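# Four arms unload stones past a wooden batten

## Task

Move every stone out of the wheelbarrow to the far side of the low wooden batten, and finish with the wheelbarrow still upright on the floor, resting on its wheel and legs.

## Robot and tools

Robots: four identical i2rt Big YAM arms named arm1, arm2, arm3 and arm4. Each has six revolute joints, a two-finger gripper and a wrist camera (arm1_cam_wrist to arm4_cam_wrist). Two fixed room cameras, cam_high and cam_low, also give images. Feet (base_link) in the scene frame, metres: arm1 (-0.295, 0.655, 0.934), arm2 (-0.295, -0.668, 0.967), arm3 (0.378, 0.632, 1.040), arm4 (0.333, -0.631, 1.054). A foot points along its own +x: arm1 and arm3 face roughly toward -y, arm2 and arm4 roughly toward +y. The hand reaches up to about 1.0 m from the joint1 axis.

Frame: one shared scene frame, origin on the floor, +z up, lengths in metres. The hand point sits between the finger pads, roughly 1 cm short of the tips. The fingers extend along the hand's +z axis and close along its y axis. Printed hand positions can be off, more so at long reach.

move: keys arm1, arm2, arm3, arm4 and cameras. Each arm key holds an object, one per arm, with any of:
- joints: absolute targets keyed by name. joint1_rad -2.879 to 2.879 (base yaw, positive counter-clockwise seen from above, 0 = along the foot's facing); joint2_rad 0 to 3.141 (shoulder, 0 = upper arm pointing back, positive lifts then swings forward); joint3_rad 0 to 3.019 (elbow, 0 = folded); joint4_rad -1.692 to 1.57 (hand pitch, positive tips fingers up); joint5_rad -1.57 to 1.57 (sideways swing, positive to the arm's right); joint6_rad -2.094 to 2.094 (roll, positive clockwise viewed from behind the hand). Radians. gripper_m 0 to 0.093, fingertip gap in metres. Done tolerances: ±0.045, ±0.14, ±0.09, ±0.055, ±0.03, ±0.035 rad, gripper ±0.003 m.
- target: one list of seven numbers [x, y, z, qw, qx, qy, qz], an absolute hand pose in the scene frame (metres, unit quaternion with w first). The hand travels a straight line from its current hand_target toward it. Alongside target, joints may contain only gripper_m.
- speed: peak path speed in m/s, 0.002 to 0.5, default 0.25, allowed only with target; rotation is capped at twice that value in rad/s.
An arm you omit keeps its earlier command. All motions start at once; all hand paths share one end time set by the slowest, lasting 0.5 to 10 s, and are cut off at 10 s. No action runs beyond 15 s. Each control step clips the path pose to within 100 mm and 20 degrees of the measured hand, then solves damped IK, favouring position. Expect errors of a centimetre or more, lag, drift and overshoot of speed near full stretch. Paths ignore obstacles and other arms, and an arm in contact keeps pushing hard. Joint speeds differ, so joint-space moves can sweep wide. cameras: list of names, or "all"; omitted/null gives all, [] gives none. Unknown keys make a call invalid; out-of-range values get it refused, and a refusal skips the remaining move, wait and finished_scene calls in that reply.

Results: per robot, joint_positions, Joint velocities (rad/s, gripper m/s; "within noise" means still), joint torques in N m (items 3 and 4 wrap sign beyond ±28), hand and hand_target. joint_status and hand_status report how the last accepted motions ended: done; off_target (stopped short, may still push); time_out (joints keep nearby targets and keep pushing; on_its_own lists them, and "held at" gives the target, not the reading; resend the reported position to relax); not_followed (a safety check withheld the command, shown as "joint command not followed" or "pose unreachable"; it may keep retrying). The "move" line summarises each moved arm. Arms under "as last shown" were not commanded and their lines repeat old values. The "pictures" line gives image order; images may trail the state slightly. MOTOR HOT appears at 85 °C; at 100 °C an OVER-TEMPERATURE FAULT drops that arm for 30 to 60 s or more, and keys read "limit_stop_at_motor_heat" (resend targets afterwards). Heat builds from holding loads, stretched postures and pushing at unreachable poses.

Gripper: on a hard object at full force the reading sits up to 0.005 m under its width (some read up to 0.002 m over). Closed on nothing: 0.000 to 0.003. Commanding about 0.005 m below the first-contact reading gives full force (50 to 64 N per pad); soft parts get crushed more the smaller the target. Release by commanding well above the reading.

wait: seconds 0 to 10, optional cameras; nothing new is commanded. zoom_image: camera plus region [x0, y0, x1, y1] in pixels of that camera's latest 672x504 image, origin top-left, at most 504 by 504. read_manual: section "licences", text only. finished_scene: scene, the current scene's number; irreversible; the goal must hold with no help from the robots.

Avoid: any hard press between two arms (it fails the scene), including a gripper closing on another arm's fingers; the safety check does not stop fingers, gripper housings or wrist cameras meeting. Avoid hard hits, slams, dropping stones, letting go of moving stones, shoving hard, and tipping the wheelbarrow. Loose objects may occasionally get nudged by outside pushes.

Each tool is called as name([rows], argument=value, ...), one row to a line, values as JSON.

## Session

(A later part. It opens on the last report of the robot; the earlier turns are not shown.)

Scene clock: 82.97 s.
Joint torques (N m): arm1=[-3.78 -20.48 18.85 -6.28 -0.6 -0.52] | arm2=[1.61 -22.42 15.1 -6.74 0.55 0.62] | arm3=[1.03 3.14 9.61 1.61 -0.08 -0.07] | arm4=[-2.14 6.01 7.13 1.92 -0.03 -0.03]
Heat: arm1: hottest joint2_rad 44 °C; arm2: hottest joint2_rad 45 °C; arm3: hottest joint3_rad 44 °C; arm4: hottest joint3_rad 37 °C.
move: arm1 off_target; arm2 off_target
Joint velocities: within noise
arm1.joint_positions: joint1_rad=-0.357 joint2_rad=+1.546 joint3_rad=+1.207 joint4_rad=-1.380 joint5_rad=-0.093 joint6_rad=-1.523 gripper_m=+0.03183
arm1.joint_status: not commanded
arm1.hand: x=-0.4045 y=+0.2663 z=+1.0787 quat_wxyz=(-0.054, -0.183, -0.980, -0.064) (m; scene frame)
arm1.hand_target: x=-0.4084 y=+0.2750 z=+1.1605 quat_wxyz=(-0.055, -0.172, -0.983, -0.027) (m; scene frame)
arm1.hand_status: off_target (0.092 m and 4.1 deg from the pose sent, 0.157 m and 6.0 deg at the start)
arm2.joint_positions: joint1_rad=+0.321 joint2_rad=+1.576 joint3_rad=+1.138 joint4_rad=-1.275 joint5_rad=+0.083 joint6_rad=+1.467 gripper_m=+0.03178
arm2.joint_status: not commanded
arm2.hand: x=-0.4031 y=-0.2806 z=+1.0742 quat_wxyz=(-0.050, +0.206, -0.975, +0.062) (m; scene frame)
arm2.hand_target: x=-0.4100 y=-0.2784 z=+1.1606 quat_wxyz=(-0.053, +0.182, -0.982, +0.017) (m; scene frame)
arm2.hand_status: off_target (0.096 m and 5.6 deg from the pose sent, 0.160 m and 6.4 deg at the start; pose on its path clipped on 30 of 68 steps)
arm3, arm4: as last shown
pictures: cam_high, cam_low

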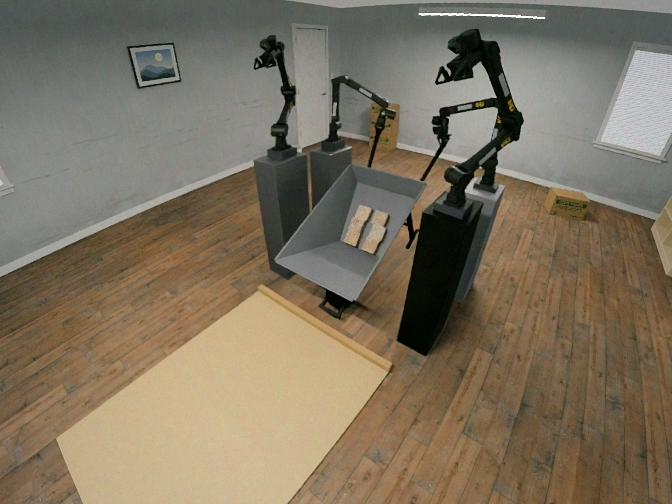

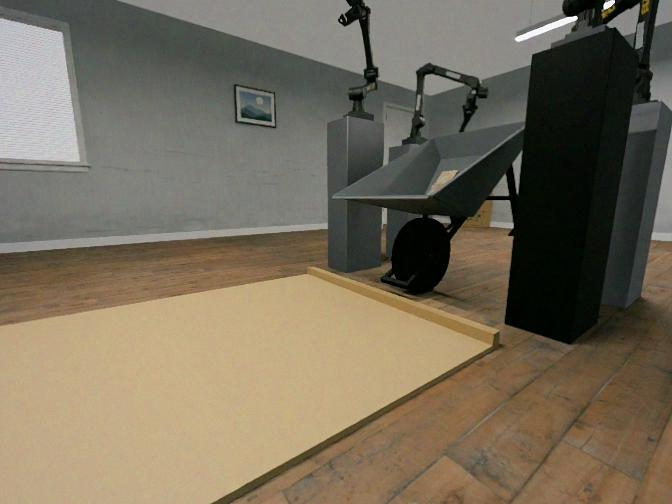

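move(arm1={"target": [-0.25, 0.275, 1.38, -0.0590, -0.1711, -0.9832, -0.0196], "speed": 0.05}, arm2={"target": [-0.25, -0.274, 1.38, -0.0570, 0.1807, -0.9818, 0.0107], "speed": 0.05}, cameras=["cam_high", "cam_low"])

Scene clock: 90.10 s.
Joint torques (N m): arm1=[-0.73 -21.48 18.62 -4.71 -1.44 -0.25] | arm2=[-1.49 -24.64 13.11 -4.97 1.06 0.13] | arm3=[1.03 3.14 9.59 1.62 -0.07 -0.07] | arm4=[-2.14 6.01 7.12 1.94 -0.03 -0.03]
Heat: arm1: hottest joint2_rad 44 °C; arm2: hottest joint2_rad 45 °C; arm3: hottest joint3_rad 45 °C; arm4: hottest joint3_rad 37 °C.
move: arm1 off_target; arm2 off_target
Joint velocities: within noise
arm1.joint_positions: joint1_rad=-0.070 joint2_rad=+1.488 joint3_rad=+1.207 joint4_rad=-1.440 joint5_rad=-0.101 joint6_rad=-1.230 gripper_m=+0.03190
arm1.joint_status: not commanded
arm1.hand: x=-0.2879 y=+0.2670 z=+1.1022 quat_wxyz=(-0.036, -0.186, -0.979, -0.078) (m; scene frame)
arm1.hand_target: x=-0.2756 y=+0.2750 z=+1.1902 quat_wxyz=(-0.061, -0.171, -0.983, -0.018) (m; scene frame)
arm1.hand_status: off_target (0.281 m and 7.4 deg from the pose sent, 0.339 m and 5.3 deg at the start; pose on its path clipped on 180 of 193 steps)
arm2.joint_positions: joint1_rad=+0.040 joint2_rad=+1.524 joint3_rad=+1.138 joint4_rad=-1.322 joint5_rad=+0.091 joint6_rad=+1.201 gripper_m=+0.03178
arm2.joint_status: not commanded
arm2.hand: x=-0.2898 y=-0.2769 z=+1.0958 quat_wxyz=(-0.035, +0.199, -0.977, +0.071) (m; scene frame)
arm2.hand_target: x=-0.2772 y=-0.2802 z=+1.1834 quat_wxyz=(-0.059, +0.180, -0.982, +0.010) (m; scene frame)
arm2.hand_status: off_target (0.287 m and 7.7 deg from the pose sent, 0.342 m and 6.6 deg at the start; pose on its path clipped on 183 of 193 steps)
arm3, arm4: as last shown
pictures: cam_high, cam_low

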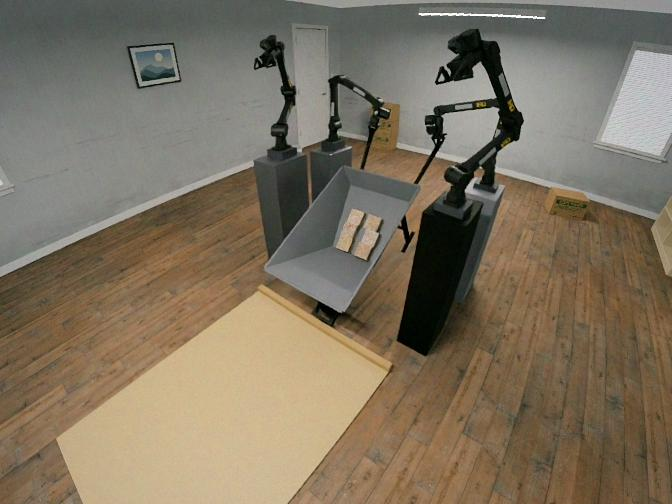

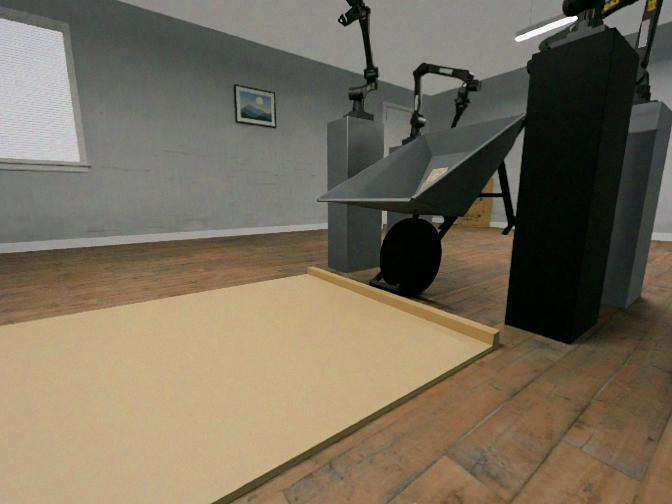

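move(arm1={"target": [-0.27, 0.275, 1.50, -0.0590, -0.1711, -0.9832, -0.0196], "speed": 0.04}, arm2={"target": [-0.271, -0.276, 1.51, -0.0570, 0.1807, -0.9818, 0.0107], "speed": 0.04}, cameras=["cam_high", "cam_low"])

Scene clock: 99.20 s.
Joint torques (N m): arm1=[-2.26 -21.42 19.36 -5.03 -1.16 -0.39] | arm2=[-0.15 -24.59 13.38 -5.29 0.84 0.29] | arm3=[1.03 3.14 9.61 1.61 -0.08 -0.07] | arm4=[-2.2 6.12 7.15 1.92 -0.03 -0.03]
Heat: arm1: hottest joint3_rad 46 °C; arm2: hottest joint2_rad 45 °C; arm3: hottest joint3_rad 45 °C; arm4: hottest joint3_rad 37 °C.
move: arm1 off_target; arm2 off_target
Joint velocities: within noise
arm1.joint_positions: joint1_rad=-0.067 joint2_rad=+1.484 joint3_rad=+1.207 joint4_rad=-1.440 joint5_rad=-0.103 joint6_rad=-1.227 gripper_m=+0.03190
arm1.joint_status: not commanded
arm1.hand: x=-0.2864 y=+0.2671 z=+1.1034 quat_wxyz=(-0.037, -0.186, -0.979, -0.077) (m; scene frame)
arm1.hand_target: x=-0.2823 y=+0.2744 z=+1.1925 quat_wxyz=(-0.058, -0.171, -0.983, -0.018) (m; scene frame)
arm1.hand_status: off_target (0.397 m and 7.3 deg from the pose sent, 0.398 m and 7.4 deg at the start; pose on its path clipped on 251 of 260 steps)
arm2.joint_positions: joint1_rad=+0.037 joint2_rad=+1.521 joint3_rad=+1.138 joint4_rad=-1.322 joint5_rad=+0.092 joint6_rad=+1.200 gripper_m=+0.03178
arm2.joint_status: not commanded
arm2.hand: x=-0.2883 y=-0.2769 z=+1.0970 quat_wxyz=(-0.036, +0.198, -0.977, +0.070) (m; scene frame)
arm2.hand_target: x=-0.2842 y=-0.2809 z=+1.1853 quat_wxyz=(-0.057, +0.180, -0.982, +0.009) (m; scene frame)
arm2.hand_status: off_target (0.413 m and 7.5 deg from the pose sent, 0.415 m and 7.7 deg at the start; pose on its path clipped on 251 of 260 steps)
arm3, arm4: as last shown
pictures: cam_high, cam_low

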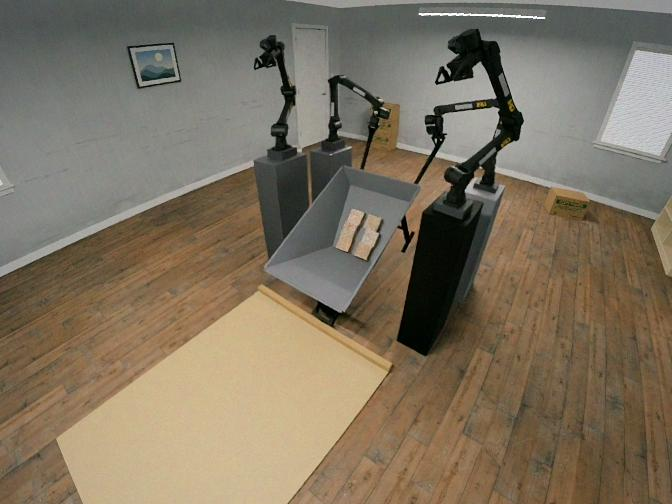

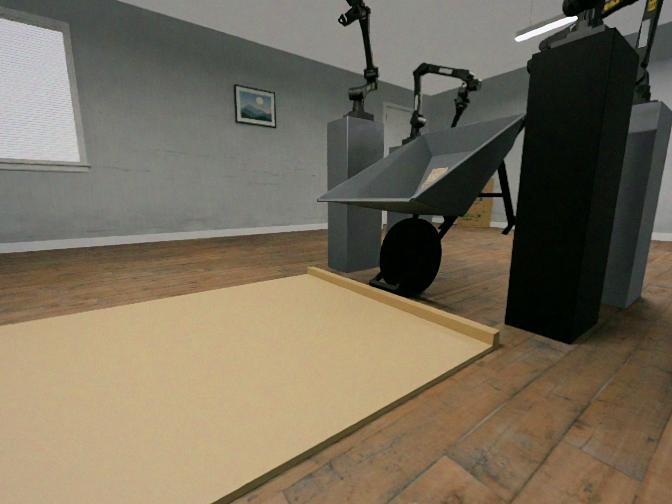

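zoom_image(camera="cam_low", region=[340, 200, 470, 310])

zoom_image(camera="cam_high", region=[250, 230, 410, 380])

Scaled by 3.877 from the camera's 672x504 image, which has a finer 960x720 frame.

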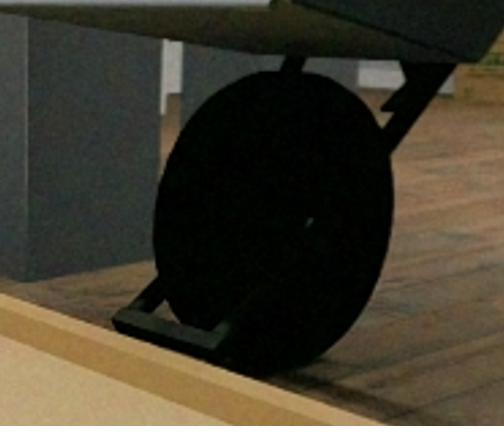

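Scaled by 3.150 from the camera's 672x504 image, which has a finer 960x720 frame.

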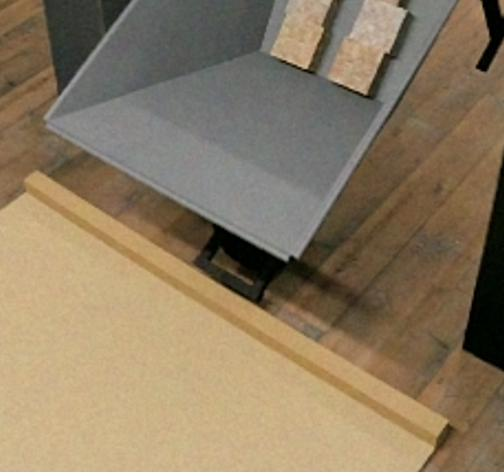

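move(arm1={"target": [-0.41, 0.275, 1.20, -0.0590, -0.1711, -0.9832, -0.0240], "speed": 0.09}, arm2={"target": [-0.412, -0.276, 1.20, -0.0570, 0.1807, -0.9818, 0.0150], "speed": 0.09}, cameras=[])

move(arm1={"target": [-0.37, 0.275, 1.50, -0.0590, -0.1711, -0.9832, -0.0196], "speed": 0.045}, arm2={"target": [-0.372, -0.276, 1.50, -0.0570, 0.1807, -0.9818, 0.0107], "speed": 0.045}, cameras=["cam_high", "cam_low"])

Scene clock: 104.73 s.
Joint torques (N m): arm1=[-3.9 -20.72 19.95 -6.41 -0.52 -0.63] | arm2=[1.67 -22.24 15.91 -6.67 0.56 0.65] | arm3=[1.08 3.19 9.61 1.61 -0.07 -0.07] | arm4=[-2.14 6.07 7.13 1.95 -0.03 -0.02]
Heat: arm1: hottest joint3_rad 47 °C; arm2: hottest joint2_rad 45 °C; arm3: hottest joint3_rad 45 °C; arm4: hottest joint3_rad 37 °C.
move: arm1 off_target; arm2 off_target
Joint velocities: within noise
arm1.joint_positions: joint1_rad=-0.358 joint2_rad=+1.527 joint3_rad=+1.249 joint4_rad=-1.442 joint5_rad=-0.096 joint6_rad=-1.512 gripper_m=+0.03192
arm1.joint_status: not commanded
arm1.hand: x=-0.4043 y=+0.2667 z=+1.1019 quat_wxyz=(-0.055, -0.189, -0.978, -0.064) (m; scene frame)
arm1.hand_target: x=-0.4078 y=+0.2789 z=+1.1893 quat_wxyz=(-0.055, -0.172, -0.983, -0.021) (m; scene frame)
arm1.hand_status: off_target (0.099 m and 5.1 deg from the pose sent, 0.157 m and 6.8 deg at the start; pose on its path clipped on 5 of 67 steps)
arm2.joint_positions: joint1_rad=+0.322 joint2_rad=+1.549 joint3_rad=+1.171 joint4_rad=-1.332 joint5_rad=+0.083 joint6_rad=+1.465 gripper_m=+0.03175
arm2.joint_status: not commanded
arm2.hand: x=-0.4033 y=-0.2812 z=+1.0970 quat_wxyz=(-0.050, +0.207, -0.975, +0.060) (m; scene frame)
arm2.hand_target: x=-0.4095 y=-0.2815 z=+1.1865 quat_wxyz=(-0.052, +0.182, -0.982, +0.011) (m; scene frame)
arm2.hand_status: off_target (0.104 m and 6.1 deg from the pose sent, 0.161 m and 7.0 deg at the start; pose on its path clipped on 37 of 67 steps)
arm3, arm4: as last shown
pictures: none
No camera images: "cameras" was empty.

Scene clock: 112.27 s.
Joint torques (N m): arm1=[-1.61 -21.25 19.77 -5.83 -0.93 -0.4] | arm2=[-0.73 -24 14.05 -6.15 0.79 0.32] | arm3=[1.03 3.14 9.61 1.61 -0.08 -0.07] | arm4=[-2.14 5.95 7.12 1.94 -0.03 -0.03]
Heat: arm1: hottest joint3_rad 49 °C; arm2: hottest joint2_rad 45 °C; arm3: hottest joint3_rad 46 °C; arm4: hottest joint3_rad 37 °C.
move: arm1 off_target; arm2 off_target
Joint velocities: within noise
arm1.joint_positions: joint1_rad=-0.344 joint2_rad=+1.527 joint3_rad=+1.249 joint4_rad=-1.448 joint5_rad=-0.096 joint6_rad=-1.497 gripper_m=+0.03192
arm1.joint_status: not commanded
arm1.hand: x=-0.3982 y=+0.2666 z=+1.1021 quat_wxyz=(-0.055, -0.189, -0.978, -0.068) (m; scene frame)
arm1.hand_target: x=-0.3901 y=+0.2735 z=+1.1911 quat_wxyz=(-0.058, -0.171, -0.983, -0.017) (m; scene frame)
arm1.hand_status: off_target (0.399 m and 6.0 deg from the pose sent, 0.400 m and 5.5 deg at the start; pose on its path clipped on 218 of 226 steps)
arm2.joint_positions: joint1_rad=+0.312 joint2_rad=+1.549 joint3_rad=+1.171 joint4_rad=-1.333 joint5_rad=+0.088 joint6_rad=+1.465 gripper_m=+0.03175
arm2.joint_status: not commanded
arm2.hand: x=-0.3989 y=-0.2804 z=+1.0971 quat_wxyz=(-0.052, +0.203, -0.976, +0.061) (m; scene frame)
arm2.hand_target: x=-0.3915 y=-0.2833 z=+1.1856 quat_wxyz=(-0.057, +0.181, -0.982, +0.009) (m; scene frame)
arm2.hand_status: off_target (0.404 m and 6.4 deg from the pose sent, 0.404 m and 6.5 deg at the start; pose on its path clipped on 219 of 226 steps)
arm3, arm4: as last shown
pictures: cam_high, cam_low

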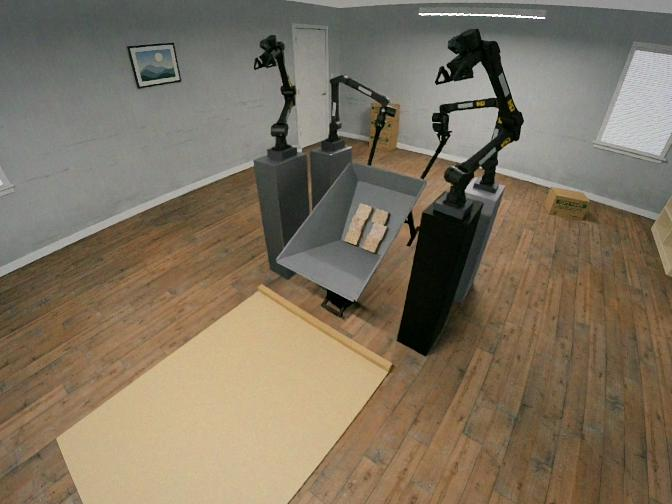

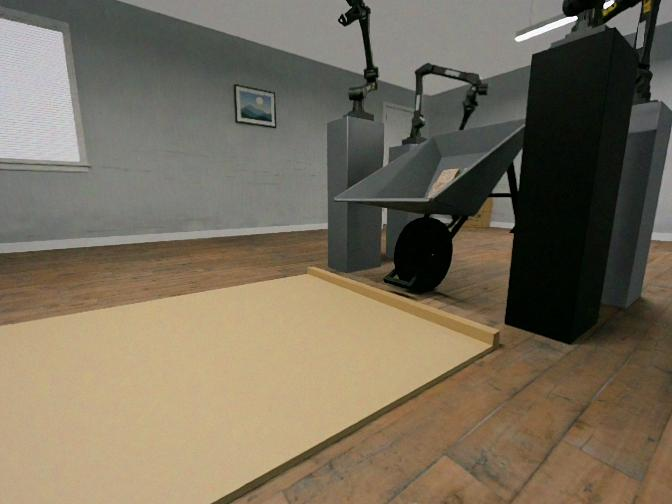

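move(arm1={"target": [0.10, 0.275, 1.36, -0.2204, -0.1678, -0.9600, 0.0386], "speed": 0.055}, arm2={"target": [0.10, -0.280, 1.36, -0.2183, 0.1738, -0.9589, -0.0502], "speed": 0.055}, cameras=["cam_high", "cam_low"])

Scene clock: 128.40 s.
Joint torques (N m): arm1=[1.61 -14.92 20.26 1.87 -1.68 -0.01] | arm2=[-4.25 -16.09 17.46 1.4 1.44 -0.11] | arm3=[1.03 3.14 9.61 1.62 -0.07 -0.07] | arm4=[-2.14 6.07 7.13 1.94 -0.03 -0.03]
Heat: arm1: hottest joint3_rad 51 °C; arm2: hottest joint3_rad 47 °C; arm3: hottest joint3_rad 46 °C; arm4: hottest joint3_rad 37 °C.
move: arm1 off_target; arm2 off_target
Joint velocities: within noise
arm1.joint_positions: joint1_rad=+0.643 joint2_rad=+1.581 joint3_rad=+1.826 joint4_rad=-1.560 joint5_rad=-0.188 joint6_rad=-0.472 gripper_m=+0.03195
arm1.joint_status: not commanded
arm1.hand: x=+0.0643 y=+0.2703 z=+1.3007 quat_wxyz=(-0.155, -0.190, -0.969, +0.010) (m; scene frame)
arm1.hand_target: x=+0.0936 y=+0.2820 z=+1.3585 quat_wxyz=(-0.220, -0.164, -0.961, +0.034) (m; scene frame)
arm1.hand_status: off_target (0.069 m and 8.6 deg from the pose sent, 0.561 m and 22.8 deg at the start; pose on its path clipped on 272 of 314 steps)
arm2.joint_positions: joint1_rad=-0.665 joint2_rad=+1.562 joint3_rad=+1.685 joint4_rad=-1.456 joint5_rad=+0.161 joint6_rad=+0.451 gripper_m=+0.03186
arm2.joint_status: not commanded
arm2.hand: x=+0.0544 y=-0.2821 z=+1.2905 quat_wxyz=(-0.144, +0.206, -0.968, -0.015) (m; scene frame)
arm2.hand_target: x=+0.0917 y=-0.2891 z=+1.3587 quat_wxyz=(-0.218, +0.174, -0.959, -0.045) (m; scene frame)
arm2.hand_status: off_target (0.083 m and 10.2 deg from the pose sent, 0.564 m and 23.3 deg at the start; pose on its path clipped on 276 of 314 steps)
arm3, arm4: as last shown
pictures: cam_high, cam_low

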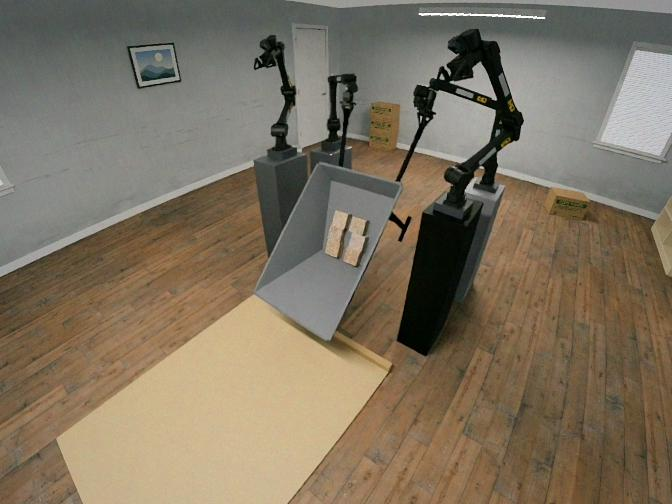

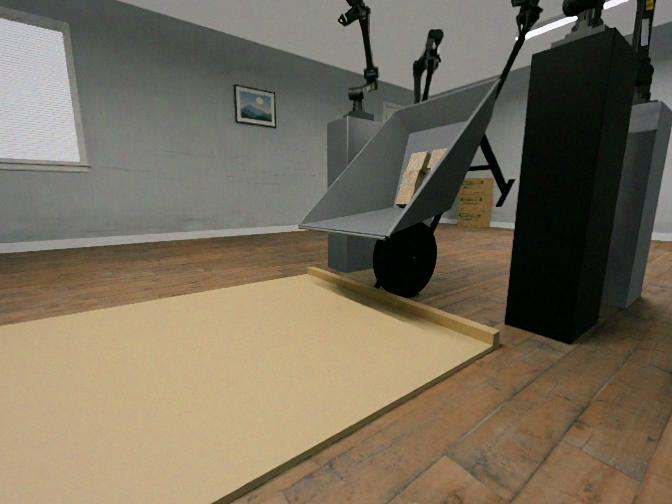

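move(arm1={"target": [0.345, 0.270, 1.45, -0.4074, -0.1367, -0.8968, 0.1047], "speed": 0.05}, arm2={"target": [0.347, -0.288, 1.455, -0.4052, 0.1374, -0.8961, -0.1177], "speed": 0.05}, cameras=["cam_high", "cam_low"])

Scene clock: 135.27 s.
Joint torques (N m): arm1=[4.01 -9.23 20.6 9.11 -0.88 -0.03] | arm2=[-8.41 -12.86 15.19 7.06 0.61 -0.28] | arm3=[1.03 3.14 9.61 1.62 -0.08 -0.07] | arm4=[-2.08 5.95 7.13 1.91 -0.02 -0.03]
Heat: arm1: hottest joint3_rad 52 °C; arm2: hottest joint3_rad 47 °C; arm3: hottest joint3_rad 46 °C; arm4: hottest joint3_rad 37 °C.
move: arm1 off_target; arm2 off_target
Joint velocities: within noise
arm1.joint_positions: joint1_rad=+0.800 joint2_rad=+1.535 joint3_rad=+1.782 joint4_rad=-1.182 joint5_rad=-0.182 joint6_rad=-0.266 gripper_m=+0.03178
arm1.joint_status: not commanded
arm1.hand: x=+0.1683 y=+0.2871 z=+1.3437 quat_wxyz=(-0.313, -0.188, -0.928, +0.076) (m; scene frame)
arm1.hand_target: x=+0.2384 y=+0.2921 z=+1.3940 quat_wxyz=(-0.407, -0.139, -0.897, +0.102) (m; scene frame)
arm1.hand_status: off_target (0.207 m and 13.2 deg from the pose sent, 0.318 m and 32.6 deg at the start; pose on its path clipped on 153 of 183 steps)
arm2.joint_positions: joint1_rad=-0.771 joint2_rad=+1.553 joint3_rad=+1.687 joint4_rad=-1.046 joint5_rad=+0.192 joint6_rad=+0.321 gripper_m=+0.03293
arm2.joint_status: not commanded
arm2.hand: x=+0.1589 y=-0.2638 z=+1.3405 quat_wxyz=(-0.323, +0.185, -0.923, -0.096) (m; scene frame)
arm2.hand_target: x=+0.2303 y=-0.2866 z=+1.3918 quat_wxyz=(-0.407, +0.134, -0.897, -0.113) (m; scene frame)
arm2.hand_status: off_target (0.222 m and 11.6 deg from the pose sent, 0.336 m and 34.3 deg at the start; pose on its path clipped on 167 of 183 steps)
arm3, arm4: as last shown
pictures: cam_high, cam_low

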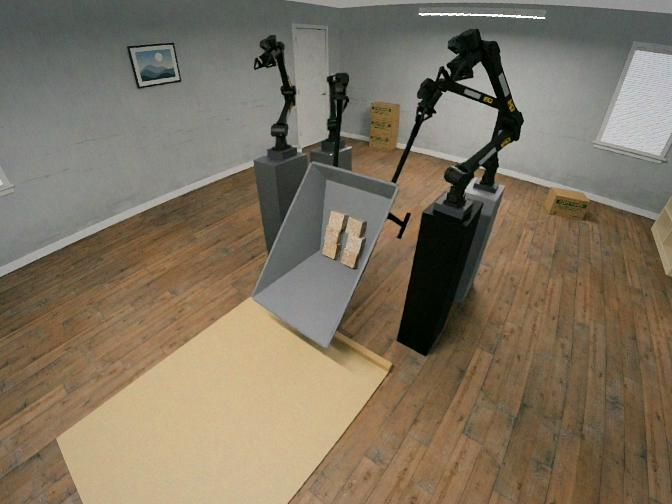

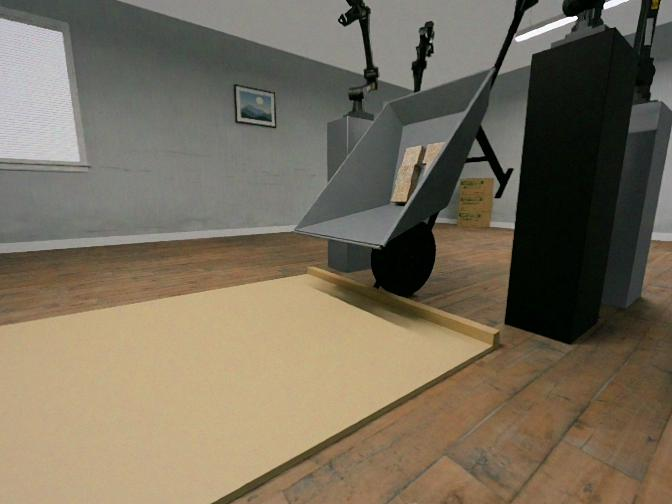

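move(arm1={"target": [0.405, 0.262, 1.455, -0.4840, -0.1208, -0.8579, 0.1227], "speed": 0.04}, arm2={"target": [0.405, -0.300, 1.457, -0.4817, 0.1196, -0.8574, -0.1357], "speed": 0.04}, cameras=["cam_high", "cam_low"])

Scene clock: 142.23 s.
Joint torques (N m): arm1=[-1.85 -17.08 17.76 5.46 -0.42 -0.15] | arm2=[-3.43 -19.78 15.09 2.22 0.38 -0.12] | arm3=[1.03 3.19 9.62 1.61 -0.07 -0.07] | arm4=[-2.14 6.01 7.15 1.94 -0.03 -0.03]
Heat: arm1: hottest joint3_rad 53 °C; arm2: hottest joint3_rad 48 °C; arm3: hottest joint3_rad 46 °C; arm4: hottest joint3_rad 37 °C.
move: arm1 off_target; arm2 off_target
Joint velocities: within noise
arm1.joint_positions: joint1_rad=+0.979 joint2_rad=+2.067 joint3_rad=+2.638 joint4_rad=-1.215 joint5_rad=-0.129 joint6_rad=-0.170 gripper_m=+0.03158
arm1.joint_status: not commanded
arm1.hand: x=+0.3831 y=+0.2695 z=+1.4236 quat_wxyz=(-0.436, -0.139, -0.883, +0.106) (m; scene frame)
arm1.hand_target: x=+0.4000 y=+0.2643 z=+1.4532 quat_wxyz=(-0.485, -0.126, -0.857, +0.122) (m; scene frame)
arm1.hand_status: off_target (0.039 m and 6.8 deg from the pose sent, 0.263 m and 23.2 deg at the start; pose on its path clipped on 120 of 189 steps)
arm2.joint_positions: joint1_rad=-1.007 joint2_rad=+1.934 joint3_rad=+2.268 joint4_rad=-0.945 joint5_rad=+0.074 joint6_rad=+0.178 gripper_m=+0.03307
arm2.joint_status: not commanded
arm2.hand: x=+0.3776 y=-0.2757 z=+1.4163 quat_wxyz=(-0.444, +0.145, -0.873, -0.137) (m; scene frame)
arm2.hand_target: x=+0.4002 y=-0.3021 z=+1.4555 quat_wxyz=(-0.484, +0.124, -0.856, -0.134) (m; scene frame)
arm2.hand_status: off_target (0.055 m and 5.5 deg from the pose sent, 0.275 m and 21.6 deg at the start; pose on its path clipped on 128 of 189 steps)
arm3.joint_positions: joint1_rad=+1.073 joint2_rad=+0.588 joint3_rad=+1.445 joint4_rad=-1.368 joint5_rad=-0.163 joint6_rad=+0.167 gripper_m=+0.09398
arm3.joint_status: not commanded
arm3.hand: x=+0.5683 y=+0.5517 z=+1.6079 quat_wxyz=(-0.510, -0.258, -0.820, +0.026) (m; scene frame)
arm3.hand_target: x=+0.5659 y=+0.5550 z=+1.6174 quat_wxyz=(-0.519, -0.252, -0.816, +0.026) (m; scene frame)
arm3.hand_status: not commanded
arm4.joint_positions: joint1_rad=-1.074 joint2_rad=+0.438 joint3_rad=+1.396 joint4_rad=-1.483 joint5_rad=+0.285 joint6_rad=+0.248 gripper_m=+0.09396
arm4.joint_status: not commanded
arm4.hand: x=+0.4737 y=-0.6049 z=+1.5999 quat_wxyz=(-0.504, +0.054, -0.859, -0.077) (m; scene frame)
arm4.hand_target: x=+0.4714 y=-0.6088 z=+1.6093 quat_wxyz=(-0.514, +0.045, -0.853, -0.077) (m; scene frame)
arm4.hand_status: not commanded
pictures: cam_high, cam_low

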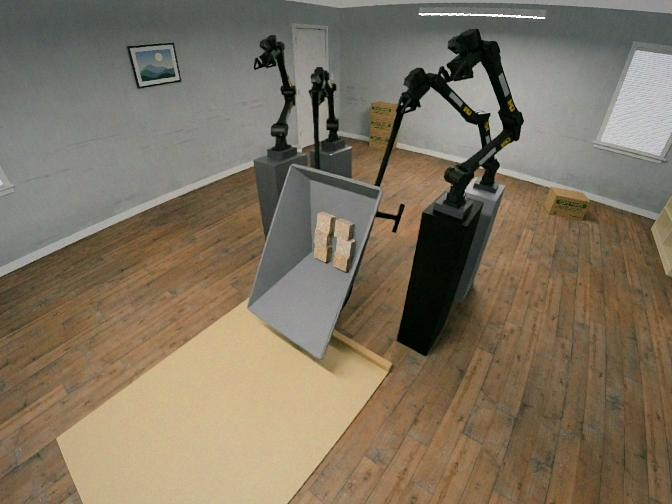

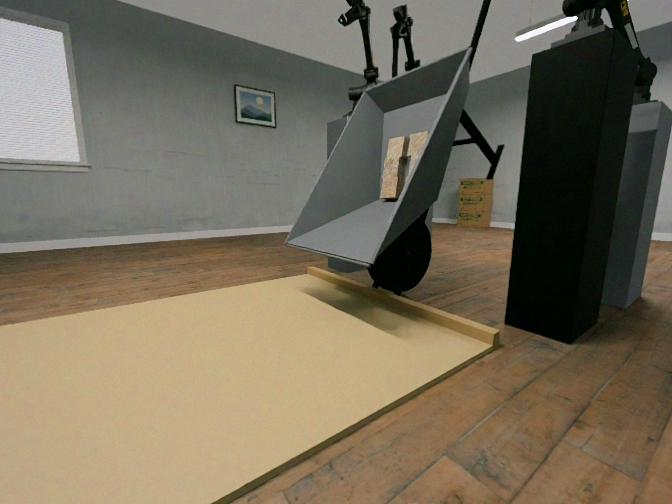

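move(arm1={"target": [0.490, 0.263, 1.462, -0.6518, -0.0823, -0.7384, 0.1513], "speed": 0.045}, arm2={"target": [0.490, -0.299, 1.464, -0.6494, 0.0777, -0.7385, -0.1635], "speed": 0.045}, cameras=["cam_high", "cam_low"])

Scene clock: 149.57 s.
Joint torques (N m): arm1=[-2.73 -19.19 14.13 6.16 0.08 -0.09] | arm2=[-3.19 -22.3 11.02 4.3 0.46 -0.12] | arm3=[1.03 3.19 9.61 1.62 -0.07 -0.07] | arm4=[-2.14 6.07 7.13 1.94 -0.03 -0.03]
Heat: arm1: hottest joint3_rad 52 °C; arm2: hottest joint3_rad 49 °C; arm3: hottest joint3_rad 46 °C; arm4: hottest joint3_rad 38 °C.
move: arm1 off_target; arm2 off_target
Joint velocities: within noise
arm1.joint_positions: joint1_rad=+1.035 joint2_rad=+2.074 joint3_rad=+2.425 joint4_rad=-0.538 joint5_rad=-0.173 joint6_rad=-0.133 gripper_m=+0.03158
arm1.joint_status: not commanded
arm1.hand: x=+0.4803 y=+0.2757 z=+1.4484 quat_wxyz=(-0.624, -0.081, -0.766, +0.135) (m; scene frame)
arm1.hand_target: x=+0.4884 y=+0.2652 z=+1.4612 quat_wxyz=(-0.653, -0.079, -0.739, +0.148) (m; scene frame)
arm1.hand_status: off_target (0.021 m and 4.9 deg from the pose sent, 0.114 m and 31.0 deg at the start)
arm2.joint_positions: joint1_rad=-1.049 joint2_rad=+2.020 joint3_rad=+2.205 joint4_rad=-0.370 joint5_rad=+0.105 joint6_rad=+0.153 gripper_m=+0.03262
arm2.joint_status: not commanded
arm2.hand: x=+0.4678 y=-0.2693 z=+1.4395 quat_wxyz=(-0.618, +0.099, -0.761, -0.172) (m; scene frame)
arm2.hand_target: x=+0.4868 y=-0.2999 z=+1.4628 quat_wxyz=(-0.649, +0.079, -0.739, -0.162) (m; scene frame)
arm2.hand_status: off_target (0.044 m and 5.2 deg from the pose sent, 0.124 m and 29.4 deg at the start)
arm3, arm4: as last shown
pictures: cam_high, cam_low

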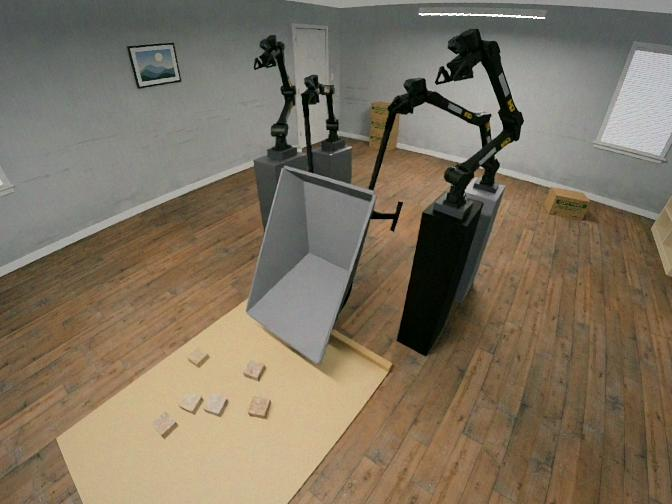

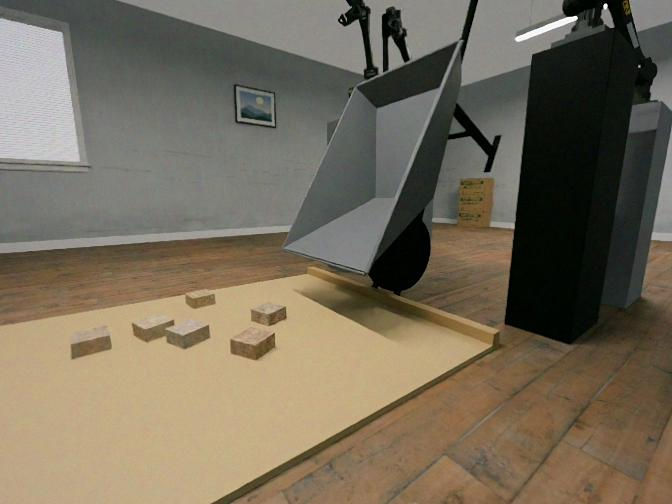

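move(arm1={"target": [0.215, 0.268, 1.392, -0.3033, -0.1574, -0.9371, 0.0698], "speed": 0.09}, arm2={"target": [0.215, -0.284, 1.392, -0.3011, 0.1611, -0.9362, -0.0825], "speed": 0.09}, cameras=["cam_high", "cam_low"])

Scene clock: 156.00 s.
Joint torques (N m): arm1=[-2.67 -17.61 13.03 3.29 -0.21 -0.02] | arm2=[-1.03 -20.19 9.51 2.04 0.54 0.11] | arm3=[1.03 3.19 9.59 1.62 -0.08 -0.07] | arm4=[-2.2 6.01 7.13 1.95 -0.02 -0.03]
Heat: arm1: hottest joint3_rad 51 °C; arm2: hottest joint3_rad 47 °C; arm3: hottest joint3_rad 46 °C; arm4: hottest joint3_rad 38 °C.
move: arm1 off_target; arm2 off_target
Joint velocities: within noise
arm1.joint_positions: joint1_rad=+0.830 joint2_rad=+1.758 joint3_rad=+2.161 joint4_rad=-1.443 joint5_rad=-0.181 joint6_rad=-0.326 gripper_m=+0.03103
arm1.joint_status: not commanded
arm1.hand: x=+0.2121 y=+0.2735 z=+1.3636 quat_wxyz=(-0.268, -0.154, -0.949, +0.055) (m; scene frame)
arm1.hand_target: x=+0.2126 y=+0.2686 z=+1.3928 quat_wxyz=(-0.303, -0.157, -0.937, +0.074) (m; scene frame)
arm1.hand_status: off_target (0.029 m and 4.6 deg from the pose sent, 0.271 m and 43.5 deg at the start)
arm2.joint_positions: joint1_rad=-0.852 joint2_rad=+1.728 joint3_rad=+2.011 joint4_rad=-1.309 joint5_rad=+0.137 joint6_rad=+0.290 gripper_m=+0.03273
arm2.joint_status: not commanded
arm2.hand: x=+0.2085 y=-0.2747 z=+1.3629 quat_wxyz=(-0.269, +0.178, -0.944, -0.074) (m; scene frame)
arm2.hand_target: x=+0.2131 y=-0.2852 z=+1.3923 quat_wxyz=(-0.300, +0.159, -0.937, -0.085) (m; scene frame)
arm2.hand_status: off_target (0.031 m and 4.4 deg from the pose sent, 0.258 m and 43.6 deg at the start)
arm3, arm4: as last shown
pictures: cam_high, cam_low

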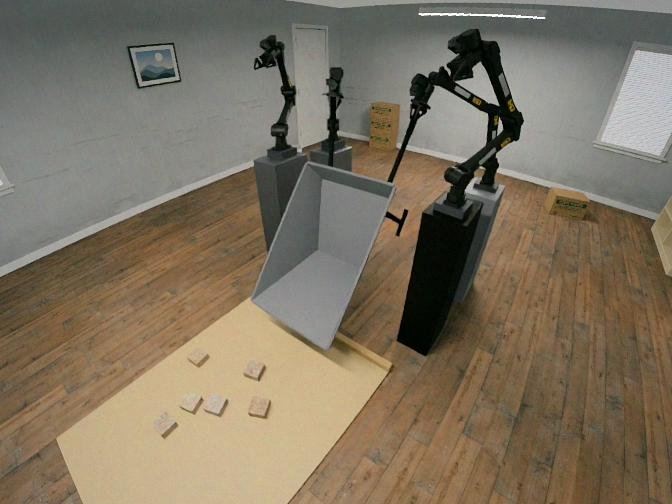

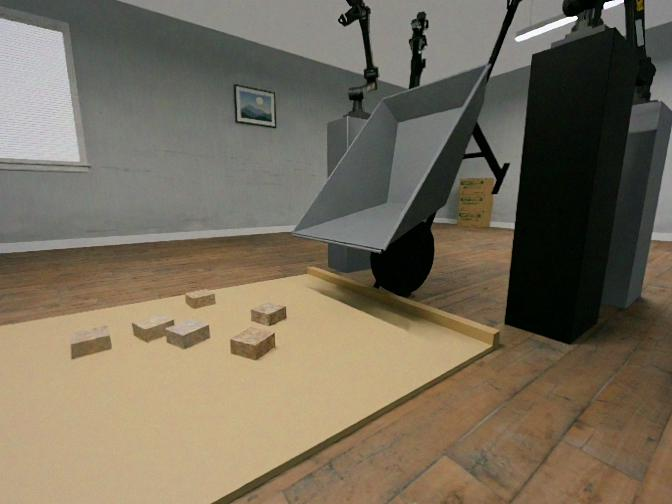

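move(arm1={"target": [-0.115, 0.262, 1.272, -0.1783, -0.1719, -0.9687, 0.0103], "speed": 0.11}, arm2={"target": [-0.115, -0.284, 1.272, -0.1762, 0.1798, -0.9675, -0.0208], "speed": 0.11}, cameras=[])

move(arm1={"target": [-0.445, 0.262, 1.062, -0.1360, -0.1655, -0.9756, -0.0476], "speed": 0.11}, arm2={"target": [-0.445, -0.282, 1.062, -0.1339, 0.1765, -0.9743, 0.0404], "speed": 0.11}, cameras=["cam_high", "cam_low"])

Scene clock: 160.67 s.
Joint torques (N m): arm1=[-2.55 -16.44 15.47 -0.57 -1.27 -0.14] | arm2=[1.49 -18.67 11.59 -0.5 1.32 0.15] | arm3=[1.03 3.19 9.61 1.62 -0.08 -0.07] | arm4=[-2.14 6.07 7.13 1.92 -0.02 -0.03]
Heat: arm1: hottest joint3_rad 51 °C; arm2: hottest joint3_rad 47 °C; arm3: hottest joint3_rad 47 °C; arm4: hottest joint3_rad 38 °C.
move: arm1 off_target; arm2 off_target
Joint velocities: within noise
arm1.joint_positions: joint1_rad=+0.268 joint2_rad=+1.423 joint3_rad=+1.436 joint4_rad=-1.486 joint5_rad=-0.293 joint6_rad=-0.889 gripper_m=+0.03132
arm1.joint_status: not commanded
arm1.hand: x=-0.1129 y=+0.2540 z=+1.2186 quat_wxyz=(-0.149, -0.175, -0.973, -0.023) (m; scene frame)
arm1.hand_target: x=-0.1143 y=+0.2623 z=+1.2705 quat_wxyz=(-0.181, -0.170, -0.969, +0.013) (m; scene frame)
arm1.hand_status: off_target (0.054 m and 5.1 deg from the pose sent, 0.340 m and 11.9 deg at the start)
arm2.joint_positions: joint1_rad=-0.326 joint2_rad=+1.399 joint3_rad=+1.315 joint4_rad=-1.401 joint5_rad=+0.257 joint6_rad=+0.831 gripper_m=+0.03259
arm2.joint_status: not commanded
arm2.hand: x=-0.1122 y=-0.2843 z=+1.2145 quat_wxyz=(-0.133, +0.190, -0.972, +0.025) (m; scene frame)
arm2.hand_target: x=-0.1149 y=-0.2869 z=+1.2701 quat_wxyz=(-0.176, +0.180, -0.968, -0.021) (m; scene frame)
arm2.hand_status: off_target (0.058 m and 7.3 deg from the pose sent, 0.336 m and 12.6 deg at the start)
arm3, arm4: as last shown
pictures: none
No camera images: "cameras" was empty.

Scene clock: 164.87 s.
Joint torques (N m): arm1=[-4.01 -17.55 12.92 -3.19 0.36 -0.28] | arm2=[1.73 -19.02 9.76 -3.69 -0.45 0.38] | arm3=[1.08 3.14 9.61 1.61 -0.07 -0.07] | arm4=[-2.14 6.07 7.13 1.94 -0.03 -0.03]
Heat: arm1: hottest joint3_rad 50 °C; arm2: hottest joint3_rad 46 °C; arm3: hottest joint3_rad 47 °C; arm4: hottest joint3_rad 38 °C.
move: arm1 off_target; arm2 off_target
Joint velocities: within noise
arm1.joint_positions: joint1_rad=-0.477 joint2_rad=+1.679 joint3_rad=+1.184 joint4_rad=-1.287 joint5_rad=-0.254 joint6_rad=-1.690 gripper_m=+0.03080
arm1.joint_status: not commanded
arm1.hand: x=-0.4308 y=+0.2598 z=+1.0206 quat_wxyz=(-0.148, -0.168, -0.973, -0.063) (m; scene frame)
arm1.hand_target: x=-0.4436 y=+0.2620 z=+1.0599 quat_wxyz=(-0.138, -0.171, -0.975, -0.047) (m; scene frame)
arm1.hand_status: off_target (0.044 m and 2.2 deg from the pose sent, 0.367 m and 3.4 deg at the start)
arm2.joint_positions: joint1_rad=+0.455 joint2_rad=+1.692 joint3_rad=+1.101 joint4_rad=-1.172 joint5_rad=+0.255 joint6_rad=+1.651 gripper_m=+0.03259
arm2.joint_status: not commanded
arm2.hand: x=-0.4291 y=-0.2825 z=+1.0199 quat_wxyz=(-0.148, +0.188, -0.969, +0.055) (m; scene frame)
arm2.hand_target: x=-0.4431 y=-0.2803 z=+1.0600 quat_wxyz=(-0.137, +0.177, -0.974, +0.035) (m; scene frame)
arm2.hand_status: off_target (0.045 m and 2.8 deg from the pose sent, 0.366 m and 2.4 deg at the start)
arm3, arm4: as last shown
pictures: cam_high, cam_low

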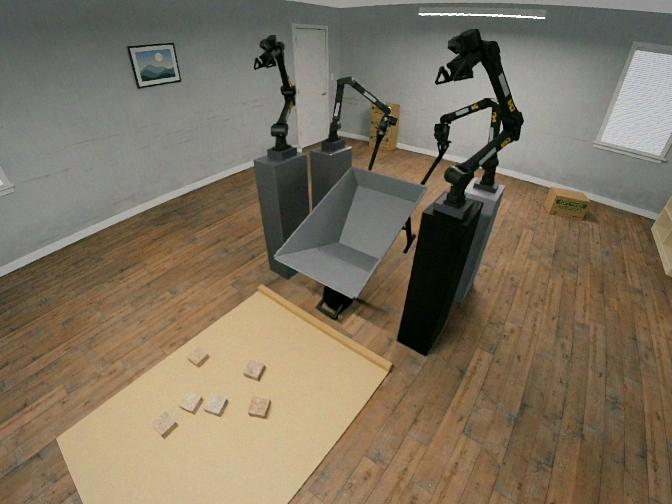

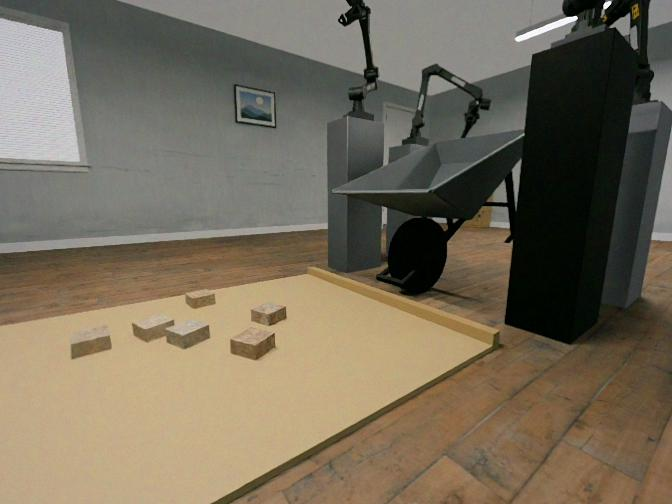

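move(arm1={"target": [-0.660, 0.262, 0.735, -0.0366, -0.1322, -0.9843, -0.1104], "speed": 0.11}, arm2={"target": [-0.662, -0.278, 0.735, -0.0347, 0.1451, -0.9828, 0.1081], "speed": 0.11}, cameras=[])

move(arm1={"target": [-0.688, 0.264, 0.592, 0.0149, -0.1133, -0.9849, -0.1297], "speed": 0.05}, arm2={"target": [-0.690, -0.278, 0.590, 0.0167, 0.1264, -0.9833, 0.1295], "speed": 0.05}, cameras=["arm1_cam_wrist", "arm2_cam_wrist", "cam_low"])

Scene clock: 169.57 s.
Joint torques (N m): arm1=[-5.95 -24.47 7.43 -2.51 1.53 -0.34] | arm2=[2.73 -26.34 4.82 -2.93 -1.43 0.37] | arm3=[1.08 3.19 9.61 1.62 -0.07 -0.07] | arm4=[-2.14 6.07 7.13 1.94 -0.03 -0.03]
Heat: arm1: hottest joint3_rad 49 °C; arm2: hottest joint3_rad 45 °C; arm3: hottest joint3_rad 47 °C; arm4: hottest joint3_rad 38 °C.
move: arm1 off_target; arm2 off_target
Joint velocities: within noise
arm1.joint_positions: joint1_rad=-0.722 joint2_rad=+2.480 joint3_rad=+1.498 joint4_rad=-0.853 joint5_rad=+0.028 joint6_rad=-2.003 gripper_m=+0.02877
arm1.joint_status: not commanded
arm1.hand: x=-0.6210 y=+0.2594 z=+0.6930 quat_wxyz=(-0.056, -0.121, -0.984, -0.116) (m; scene frame)
arm1.hand_target: x=-0.6590 y=+0.2633 z=+0.7329 quat_wxyz=(-0.034, -0.133, -0.984, -0.110) (m; scene frame)
arm1.hand_status: off_target (0.057 m and 2.6 deg from the pose sent, 0.366 m and 14.5 deg at the start)
arm2.joint_positions: joint1_rad=+0.716 joint2_rad=+2.548 joint3_rad=+1.521 joint4_rad=-0.801 joint5_rad=-0.030 joint6_rad=+1.965 gripper_m=+0.03260
arm2.joint_status: not commanded
arm2.hand: x=-0.6272 y=-0.2803 z=+0.6914 quat_wxyz=(-0.055, +0.150, -0.981, +0.113) (m; scene frame)
arm2.hand_target: x=-0.6610 y=-0.2786 z=+0.7327 quat_wxyz=(-0.033, +0.146, -0.983, +0.107) (m; scene frame)
arm2.hand_status: off_target (0.056 m and 2.5 deg from the pose sent, 0.368 m and 15.3 deg at the start)
arm3, arm4: as last shown
pictures: none
No camera images: "cameras" was empty.

Scene clock: 172.97 s.
Joint torques (N m): arm1=[-6.65 -21.13 8.12 -1.28 2.26 -0.38] | arm2=[2.37 -23.36 6.12 -2.1 -1.8 0.31] | arm3=[1.03 3.14 9.62 1.61 -0.08 -0.07] | arm4=[-2.14 6.07 7.12 1.94 -0.02 -0.03]
Heat: arm1: hottest joint3_rad 48 °C; arm2: hottest joint3_rad 44 °C; arm3: hottest joint3_rad 47 °C; arm4: hottest joint3_rad 38 °C.
move: arm1 off_target; arm2 off_target
Joint velocities: within noise
arm1.joint_positions: joint1_rad=-0.720 joint2_rad=+2.751 joint3_rad=+1.686 joint4_rad=-0.734 joint5_rad=+0.120 joint6_rad=-2.032 gripper_m=+0.02771
arm1.joint_status: not commanded
arm1.hand: x=-0.6438 y=+0.2547 z=+0.5777 quat_wxyz=(-0.009, -0.101, -0.987, -0.125) (m; scene frame)
arm1.hand_target: x=-0.6860 y=+0.2654 z=+0.5924 quat_wxyz=(+0.014, -0.114, -0.985, -0.130) (m; scene frame)
arm1.hand_status: off_target (0.047 m and 3.2 deg from the pose sent, 0.121 m and 8.3 deg at the start)
arm2.joint_positions: joint1_rad=+0.726 joint2_rad=+2.844 joint3_rad=+1.750 joint4_rad=-0.707 joint5_rad=-0.135 joint6_rad=+2.005 gripper_m=+0.03260
arm2.joint_status: not commanded
arm2.hand: x=-0.6535 y=-0.2835 z=+0.5691 quat_wxyz=(-0.008, +0.129, -0.983, +0.128) (m; scene frame)
arm2.hand_target: x=-0.6890 y=-0.2790 z=+0.5904 quat_wxyz=(+0.017, +0.127, -0.983, +0.129) (m; scene frame)
arm2.hand_status: off_target (0.042 m and 2.8 deg from the pose sent, 0.119 m and 8.9 deg at the start)
arm3, arm4: as last shown
pictures: arm1_cam_wrist, arm2_cam_wrist, cam_low
camera_calibration:
arm1_cam_wrist: T_world_to_cam=[[-0.205721, -0.94495, -0.254458, 0.256203], [-0.819735, 0.0243707, 0.572225, -0.858315], [-0.534522, 0.326306, -0.779622, 0.14642], [0, 0, 0, 1]] pos_world=[-0.57262, 0.215239, 0.670494]
arm2_cam_wrist: T_world_to_cam=[[0.262902, -0.935225, 0.237143, -0.226247], [-0.807864, -0.0790034, 0.58405, -0.877065], [-0.527483, -0.345127, -0.776304, 0.124544], [0, 0, 0, 1]] pos_world=[-0.583373, -0.2379, 0.662587]

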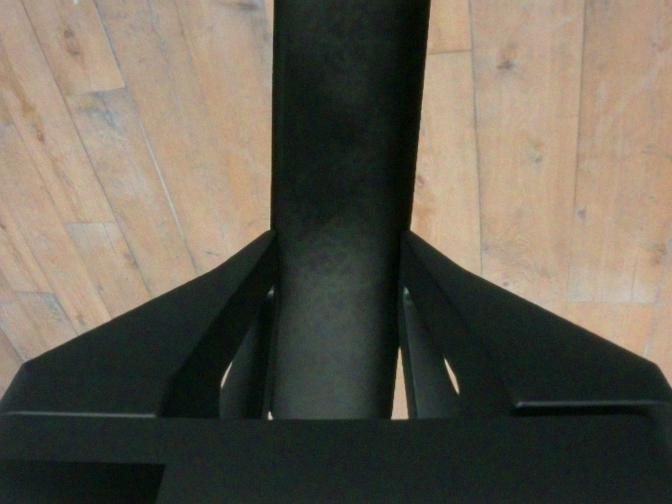

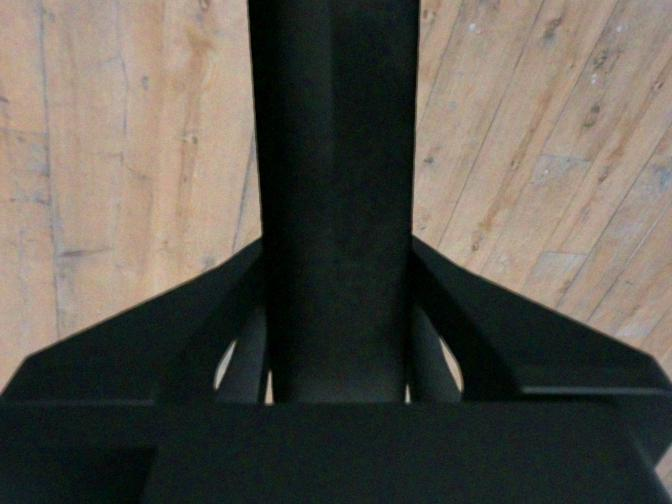

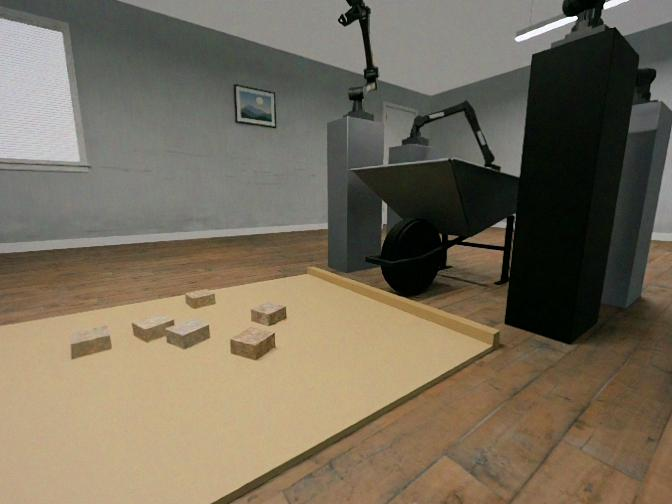

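move(arm1={"target": [-0.656, 0.258, 0.558, 0.0149, -0.1133, -0.9849, -0.1297], "speed": 0.04}, arm2={"target": [-0.665, -0.283, 0.550, 0.0167, 0.1264, -0.9833, 0.1295], "speed": 0.04}, cameras=["cam_low", "cam_high"])

Scene clock: 175.23 s.
Joint torques (N m): arm1=[-3.43 -17.2 7.76 0.8 1 -0.13] | arm2=[0.21 -18.2 6 0.38 -1.42 0.07] | arm3=[1.03 3.19 9.62 1.62 -0.07 -0.07] | arm4=[-2.14 6.12 7.15 1.92 -0.03 -0.03]
Heat: arm1: hottest joint3_rad 48 °C; arm2: hottest joint3_rad 44 °C; arm3: hottest joint3_rad 47 °C; arm4: hottest joint3_rad 38 °C.
move: arm1 off_target; arm2 off_target
Joint velocities: within noise
arm1.joint_positions: joint1_rad=-0.710 joint2_rad=+2.759 joint3_rad=+1.691 joint4_rad=-0.739 joint5_rad=+0.141 joint6_rad=-2.015 gripper_m=+0.02771
arm1.joint_status: not commanded
arm1.hand: x=-0.6414 y=+0.2549 z=+0.5752 quat_wxyz=(+0.000, -0.102, -0.986, -0.133) (m; scene frame)
arm1.hand_target: x=-0.6538 y=+0.2608 z=+0.5594 quat_wxyz=(+0.012, -0.113, -0.984, -0.134) (m; scene frame)
arm1.hand_status: off_target (0.023 m and 2.2 deg from the pose sent, 0.023 m and 3.2 deg at the start)
arm2.joint_positions: joint1_rad=+0.724 joint2_rad=+2.850 joint3_rad=+1.755 joint4_rad=-0.712 joint5_rad=-0.141 joint6_rad=+2.005 gripper_m=+0.03260
arm2.joint_status: not commanded
arm2.hand: x=-0.6528 y=-0.2844 z=+0.5672 quat_wxyz=(-0.006, +0.128, -0.983, +0.132) (m; scene frame)
arm2.hand_target: x=-0.6630 y=-0.2854 z=+0.5517 quat_wxyz=(+0.014, +0.126, -0.983, +0.134) (m; scene frame)
arm2.hand_status: off_target (0.021 m and 2.7 deg from the pose sent, 0.022 m and 2.8 deg at the start)
arm3, arm4: as last shown
pictures: cam_high, cam_low

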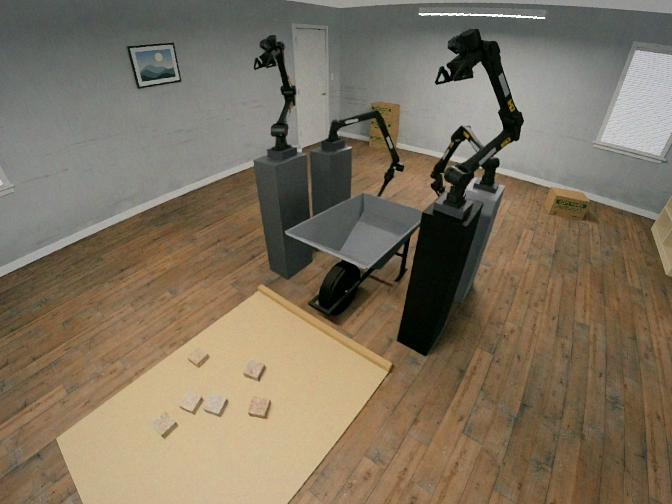

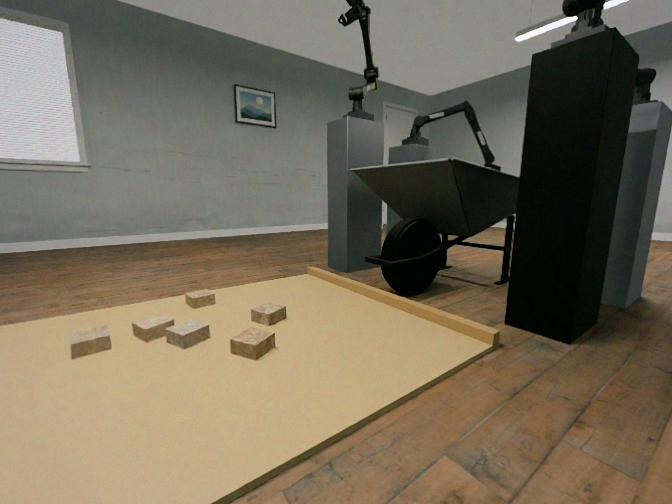

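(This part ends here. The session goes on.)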